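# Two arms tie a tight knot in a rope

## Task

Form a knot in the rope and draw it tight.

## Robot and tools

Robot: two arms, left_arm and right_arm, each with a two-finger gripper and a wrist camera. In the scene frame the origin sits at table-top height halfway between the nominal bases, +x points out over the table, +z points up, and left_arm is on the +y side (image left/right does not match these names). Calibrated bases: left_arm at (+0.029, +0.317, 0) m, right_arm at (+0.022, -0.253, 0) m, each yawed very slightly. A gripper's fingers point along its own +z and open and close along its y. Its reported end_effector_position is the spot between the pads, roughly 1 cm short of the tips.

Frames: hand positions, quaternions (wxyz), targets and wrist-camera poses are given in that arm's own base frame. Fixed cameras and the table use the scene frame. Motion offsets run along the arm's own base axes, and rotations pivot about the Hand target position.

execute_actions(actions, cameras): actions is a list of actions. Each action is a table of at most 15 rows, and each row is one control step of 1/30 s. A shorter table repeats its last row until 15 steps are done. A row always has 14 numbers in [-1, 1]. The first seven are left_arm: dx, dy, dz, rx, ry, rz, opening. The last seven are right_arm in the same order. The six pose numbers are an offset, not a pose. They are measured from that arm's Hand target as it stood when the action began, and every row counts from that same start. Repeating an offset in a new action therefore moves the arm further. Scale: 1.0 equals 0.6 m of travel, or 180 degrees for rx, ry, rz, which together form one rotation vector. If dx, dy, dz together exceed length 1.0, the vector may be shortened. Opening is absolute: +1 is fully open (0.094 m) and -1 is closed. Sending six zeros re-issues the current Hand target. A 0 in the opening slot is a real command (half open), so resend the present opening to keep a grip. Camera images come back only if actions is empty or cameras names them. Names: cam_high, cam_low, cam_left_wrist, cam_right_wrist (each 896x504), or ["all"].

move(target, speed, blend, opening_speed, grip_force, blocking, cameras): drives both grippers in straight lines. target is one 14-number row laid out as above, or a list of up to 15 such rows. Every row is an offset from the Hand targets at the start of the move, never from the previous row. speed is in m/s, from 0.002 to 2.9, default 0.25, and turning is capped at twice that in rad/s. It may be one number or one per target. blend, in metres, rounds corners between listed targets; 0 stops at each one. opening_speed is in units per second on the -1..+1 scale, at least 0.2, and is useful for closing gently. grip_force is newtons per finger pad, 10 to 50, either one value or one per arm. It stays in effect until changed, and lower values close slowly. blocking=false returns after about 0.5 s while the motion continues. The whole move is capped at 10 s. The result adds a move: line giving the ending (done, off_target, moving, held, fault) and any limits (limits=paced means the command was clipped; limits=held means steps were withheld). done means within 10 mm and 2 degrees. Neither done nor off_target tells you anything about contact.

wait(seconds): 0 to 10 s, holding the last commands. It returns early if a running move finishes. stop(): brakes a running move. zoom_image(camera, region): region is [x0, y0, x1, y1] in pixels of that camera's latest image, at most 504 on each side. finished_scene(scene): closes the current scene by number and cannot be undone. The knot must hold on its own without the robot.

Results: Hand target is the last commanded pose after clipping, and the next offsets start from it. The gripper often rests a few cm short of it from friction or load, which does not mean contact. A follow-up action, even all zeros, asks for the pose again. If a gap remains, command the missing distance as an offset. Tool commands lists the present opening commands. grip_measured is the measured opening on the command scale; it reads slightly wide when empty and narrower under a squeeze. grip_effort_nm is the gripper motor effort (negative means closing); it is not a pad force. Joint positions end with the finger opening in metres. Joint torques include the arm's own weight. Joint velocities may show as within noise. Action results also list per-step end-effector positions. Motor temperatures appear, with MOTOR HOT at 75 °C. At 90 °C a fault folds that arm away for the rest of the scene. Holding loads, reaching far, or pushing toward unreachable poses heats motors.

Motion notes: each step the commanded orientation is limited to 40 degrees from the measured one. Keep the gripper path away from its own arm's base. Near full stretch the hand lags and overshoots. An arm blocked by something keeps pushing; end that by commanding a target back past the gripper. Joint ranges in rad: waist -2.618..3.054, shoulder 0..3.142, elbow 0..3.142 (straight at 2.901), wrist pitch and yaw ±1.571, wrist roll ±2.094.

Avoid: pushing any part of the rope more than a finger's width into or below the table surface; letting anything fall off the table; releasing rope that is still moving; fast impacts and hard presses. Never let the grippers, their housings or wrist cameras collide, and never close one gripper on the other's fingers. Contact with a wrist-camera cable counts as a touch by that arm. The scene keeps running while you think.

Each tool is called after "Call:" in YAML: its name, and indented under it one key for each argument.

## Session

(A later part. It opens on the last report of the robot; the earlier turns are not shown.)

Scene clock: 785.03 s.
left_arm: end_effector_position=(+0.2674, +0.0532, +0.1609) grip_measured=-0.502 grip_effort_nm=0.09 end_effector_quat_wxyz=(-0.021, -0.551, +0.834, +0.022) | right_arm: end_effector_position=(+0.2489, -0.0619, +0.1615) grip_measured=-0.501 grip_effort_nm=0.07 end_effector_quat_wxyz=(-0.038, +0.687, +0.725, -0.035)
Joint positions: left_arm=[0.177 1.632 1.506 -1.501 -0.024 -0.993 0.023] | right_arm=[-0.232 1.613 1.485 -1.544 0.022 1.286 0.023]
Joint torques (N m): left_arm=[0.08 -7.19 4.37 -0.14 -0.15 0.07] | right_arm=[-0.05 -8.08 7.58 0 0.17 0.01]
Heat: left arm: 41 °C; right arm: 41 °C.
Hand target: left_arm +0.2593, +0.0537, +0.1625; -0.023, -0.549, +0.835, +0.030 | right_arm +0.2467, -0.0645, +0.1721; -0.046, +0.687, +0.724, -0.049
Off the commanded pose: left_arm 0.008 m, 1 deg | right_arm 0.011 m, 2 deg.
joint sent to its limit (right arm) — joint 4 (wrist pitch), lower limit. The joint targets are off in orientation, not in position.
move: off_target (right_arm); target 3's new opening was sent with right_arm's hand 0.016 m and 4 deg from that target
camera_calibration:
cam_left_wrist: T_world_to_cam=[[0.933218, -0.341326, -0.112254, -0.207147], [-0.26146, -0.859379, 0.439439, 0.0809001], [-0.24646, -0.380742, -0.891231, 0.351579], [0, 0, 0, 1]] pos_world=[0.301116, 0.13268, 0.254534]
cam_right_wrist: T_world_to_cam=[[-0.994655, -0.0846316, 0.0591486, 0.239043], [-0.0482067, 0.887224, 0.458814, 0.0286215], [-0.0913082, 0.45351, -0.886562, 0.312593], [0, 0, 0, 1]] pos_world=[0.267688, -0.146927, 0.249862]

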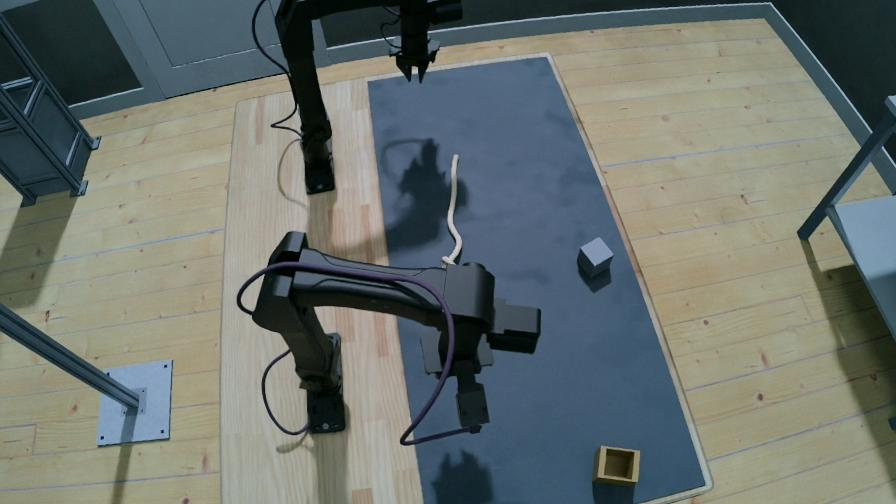

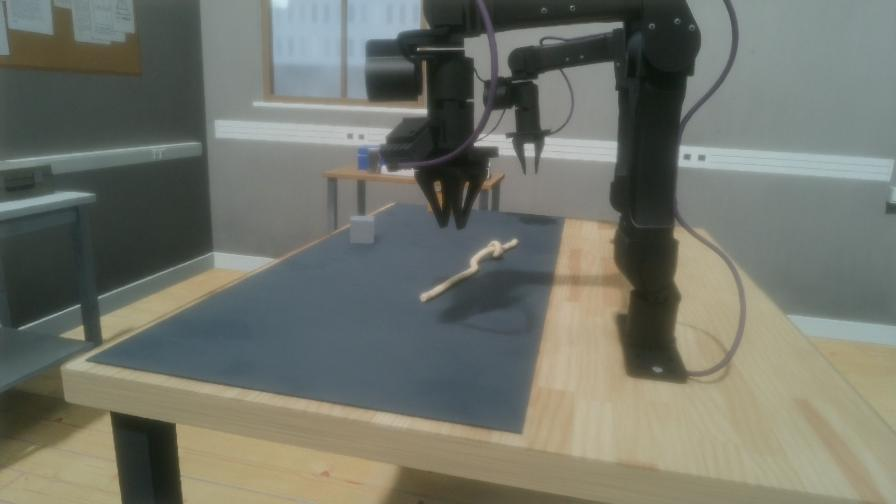

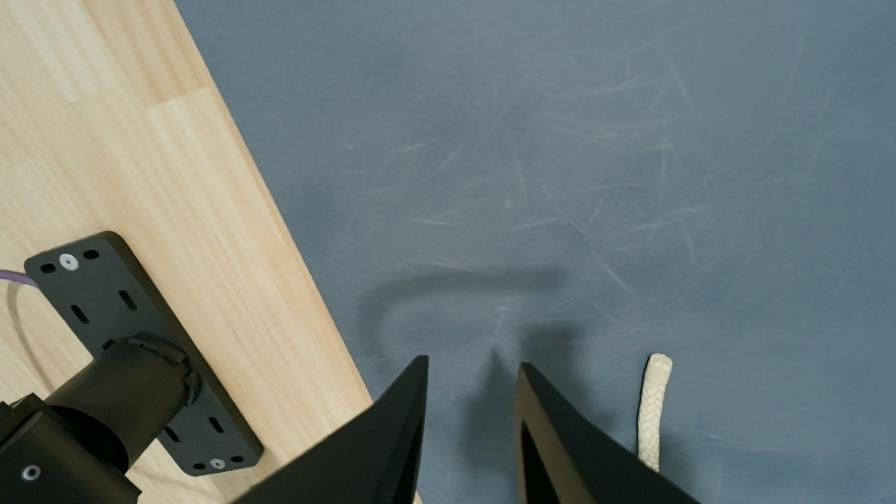

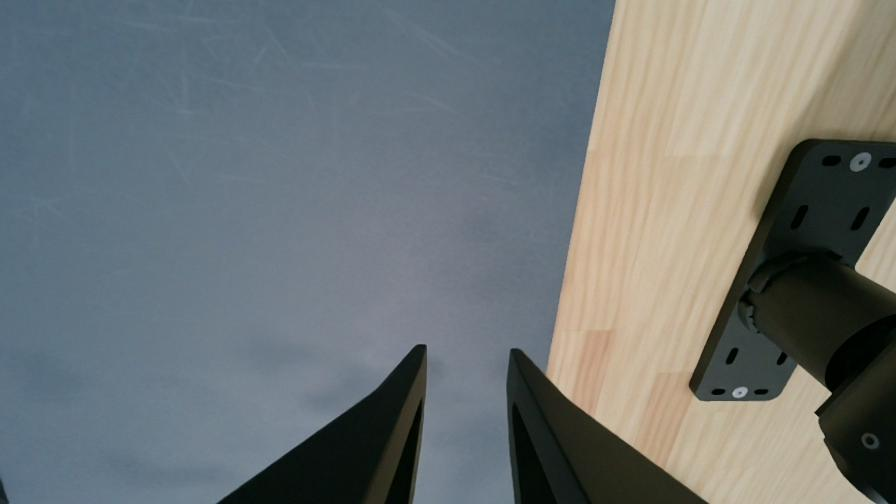

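Call:
zoom_image:
  camera: "cam_low"
  region: [400, 220, 540, 310]

Scaled by 3.600 from the camera's 896x504 image, which has a finer 1280x720 frame.

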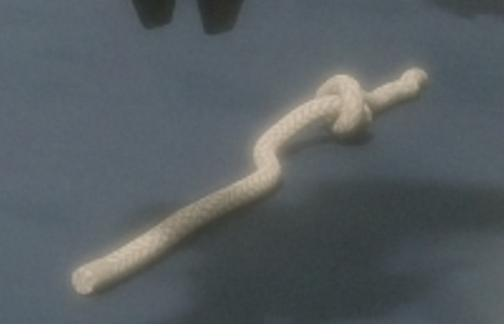

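Tight knot, visible.

Call:
finished_scene:
  scene: 2

The scene is finished: the task was done.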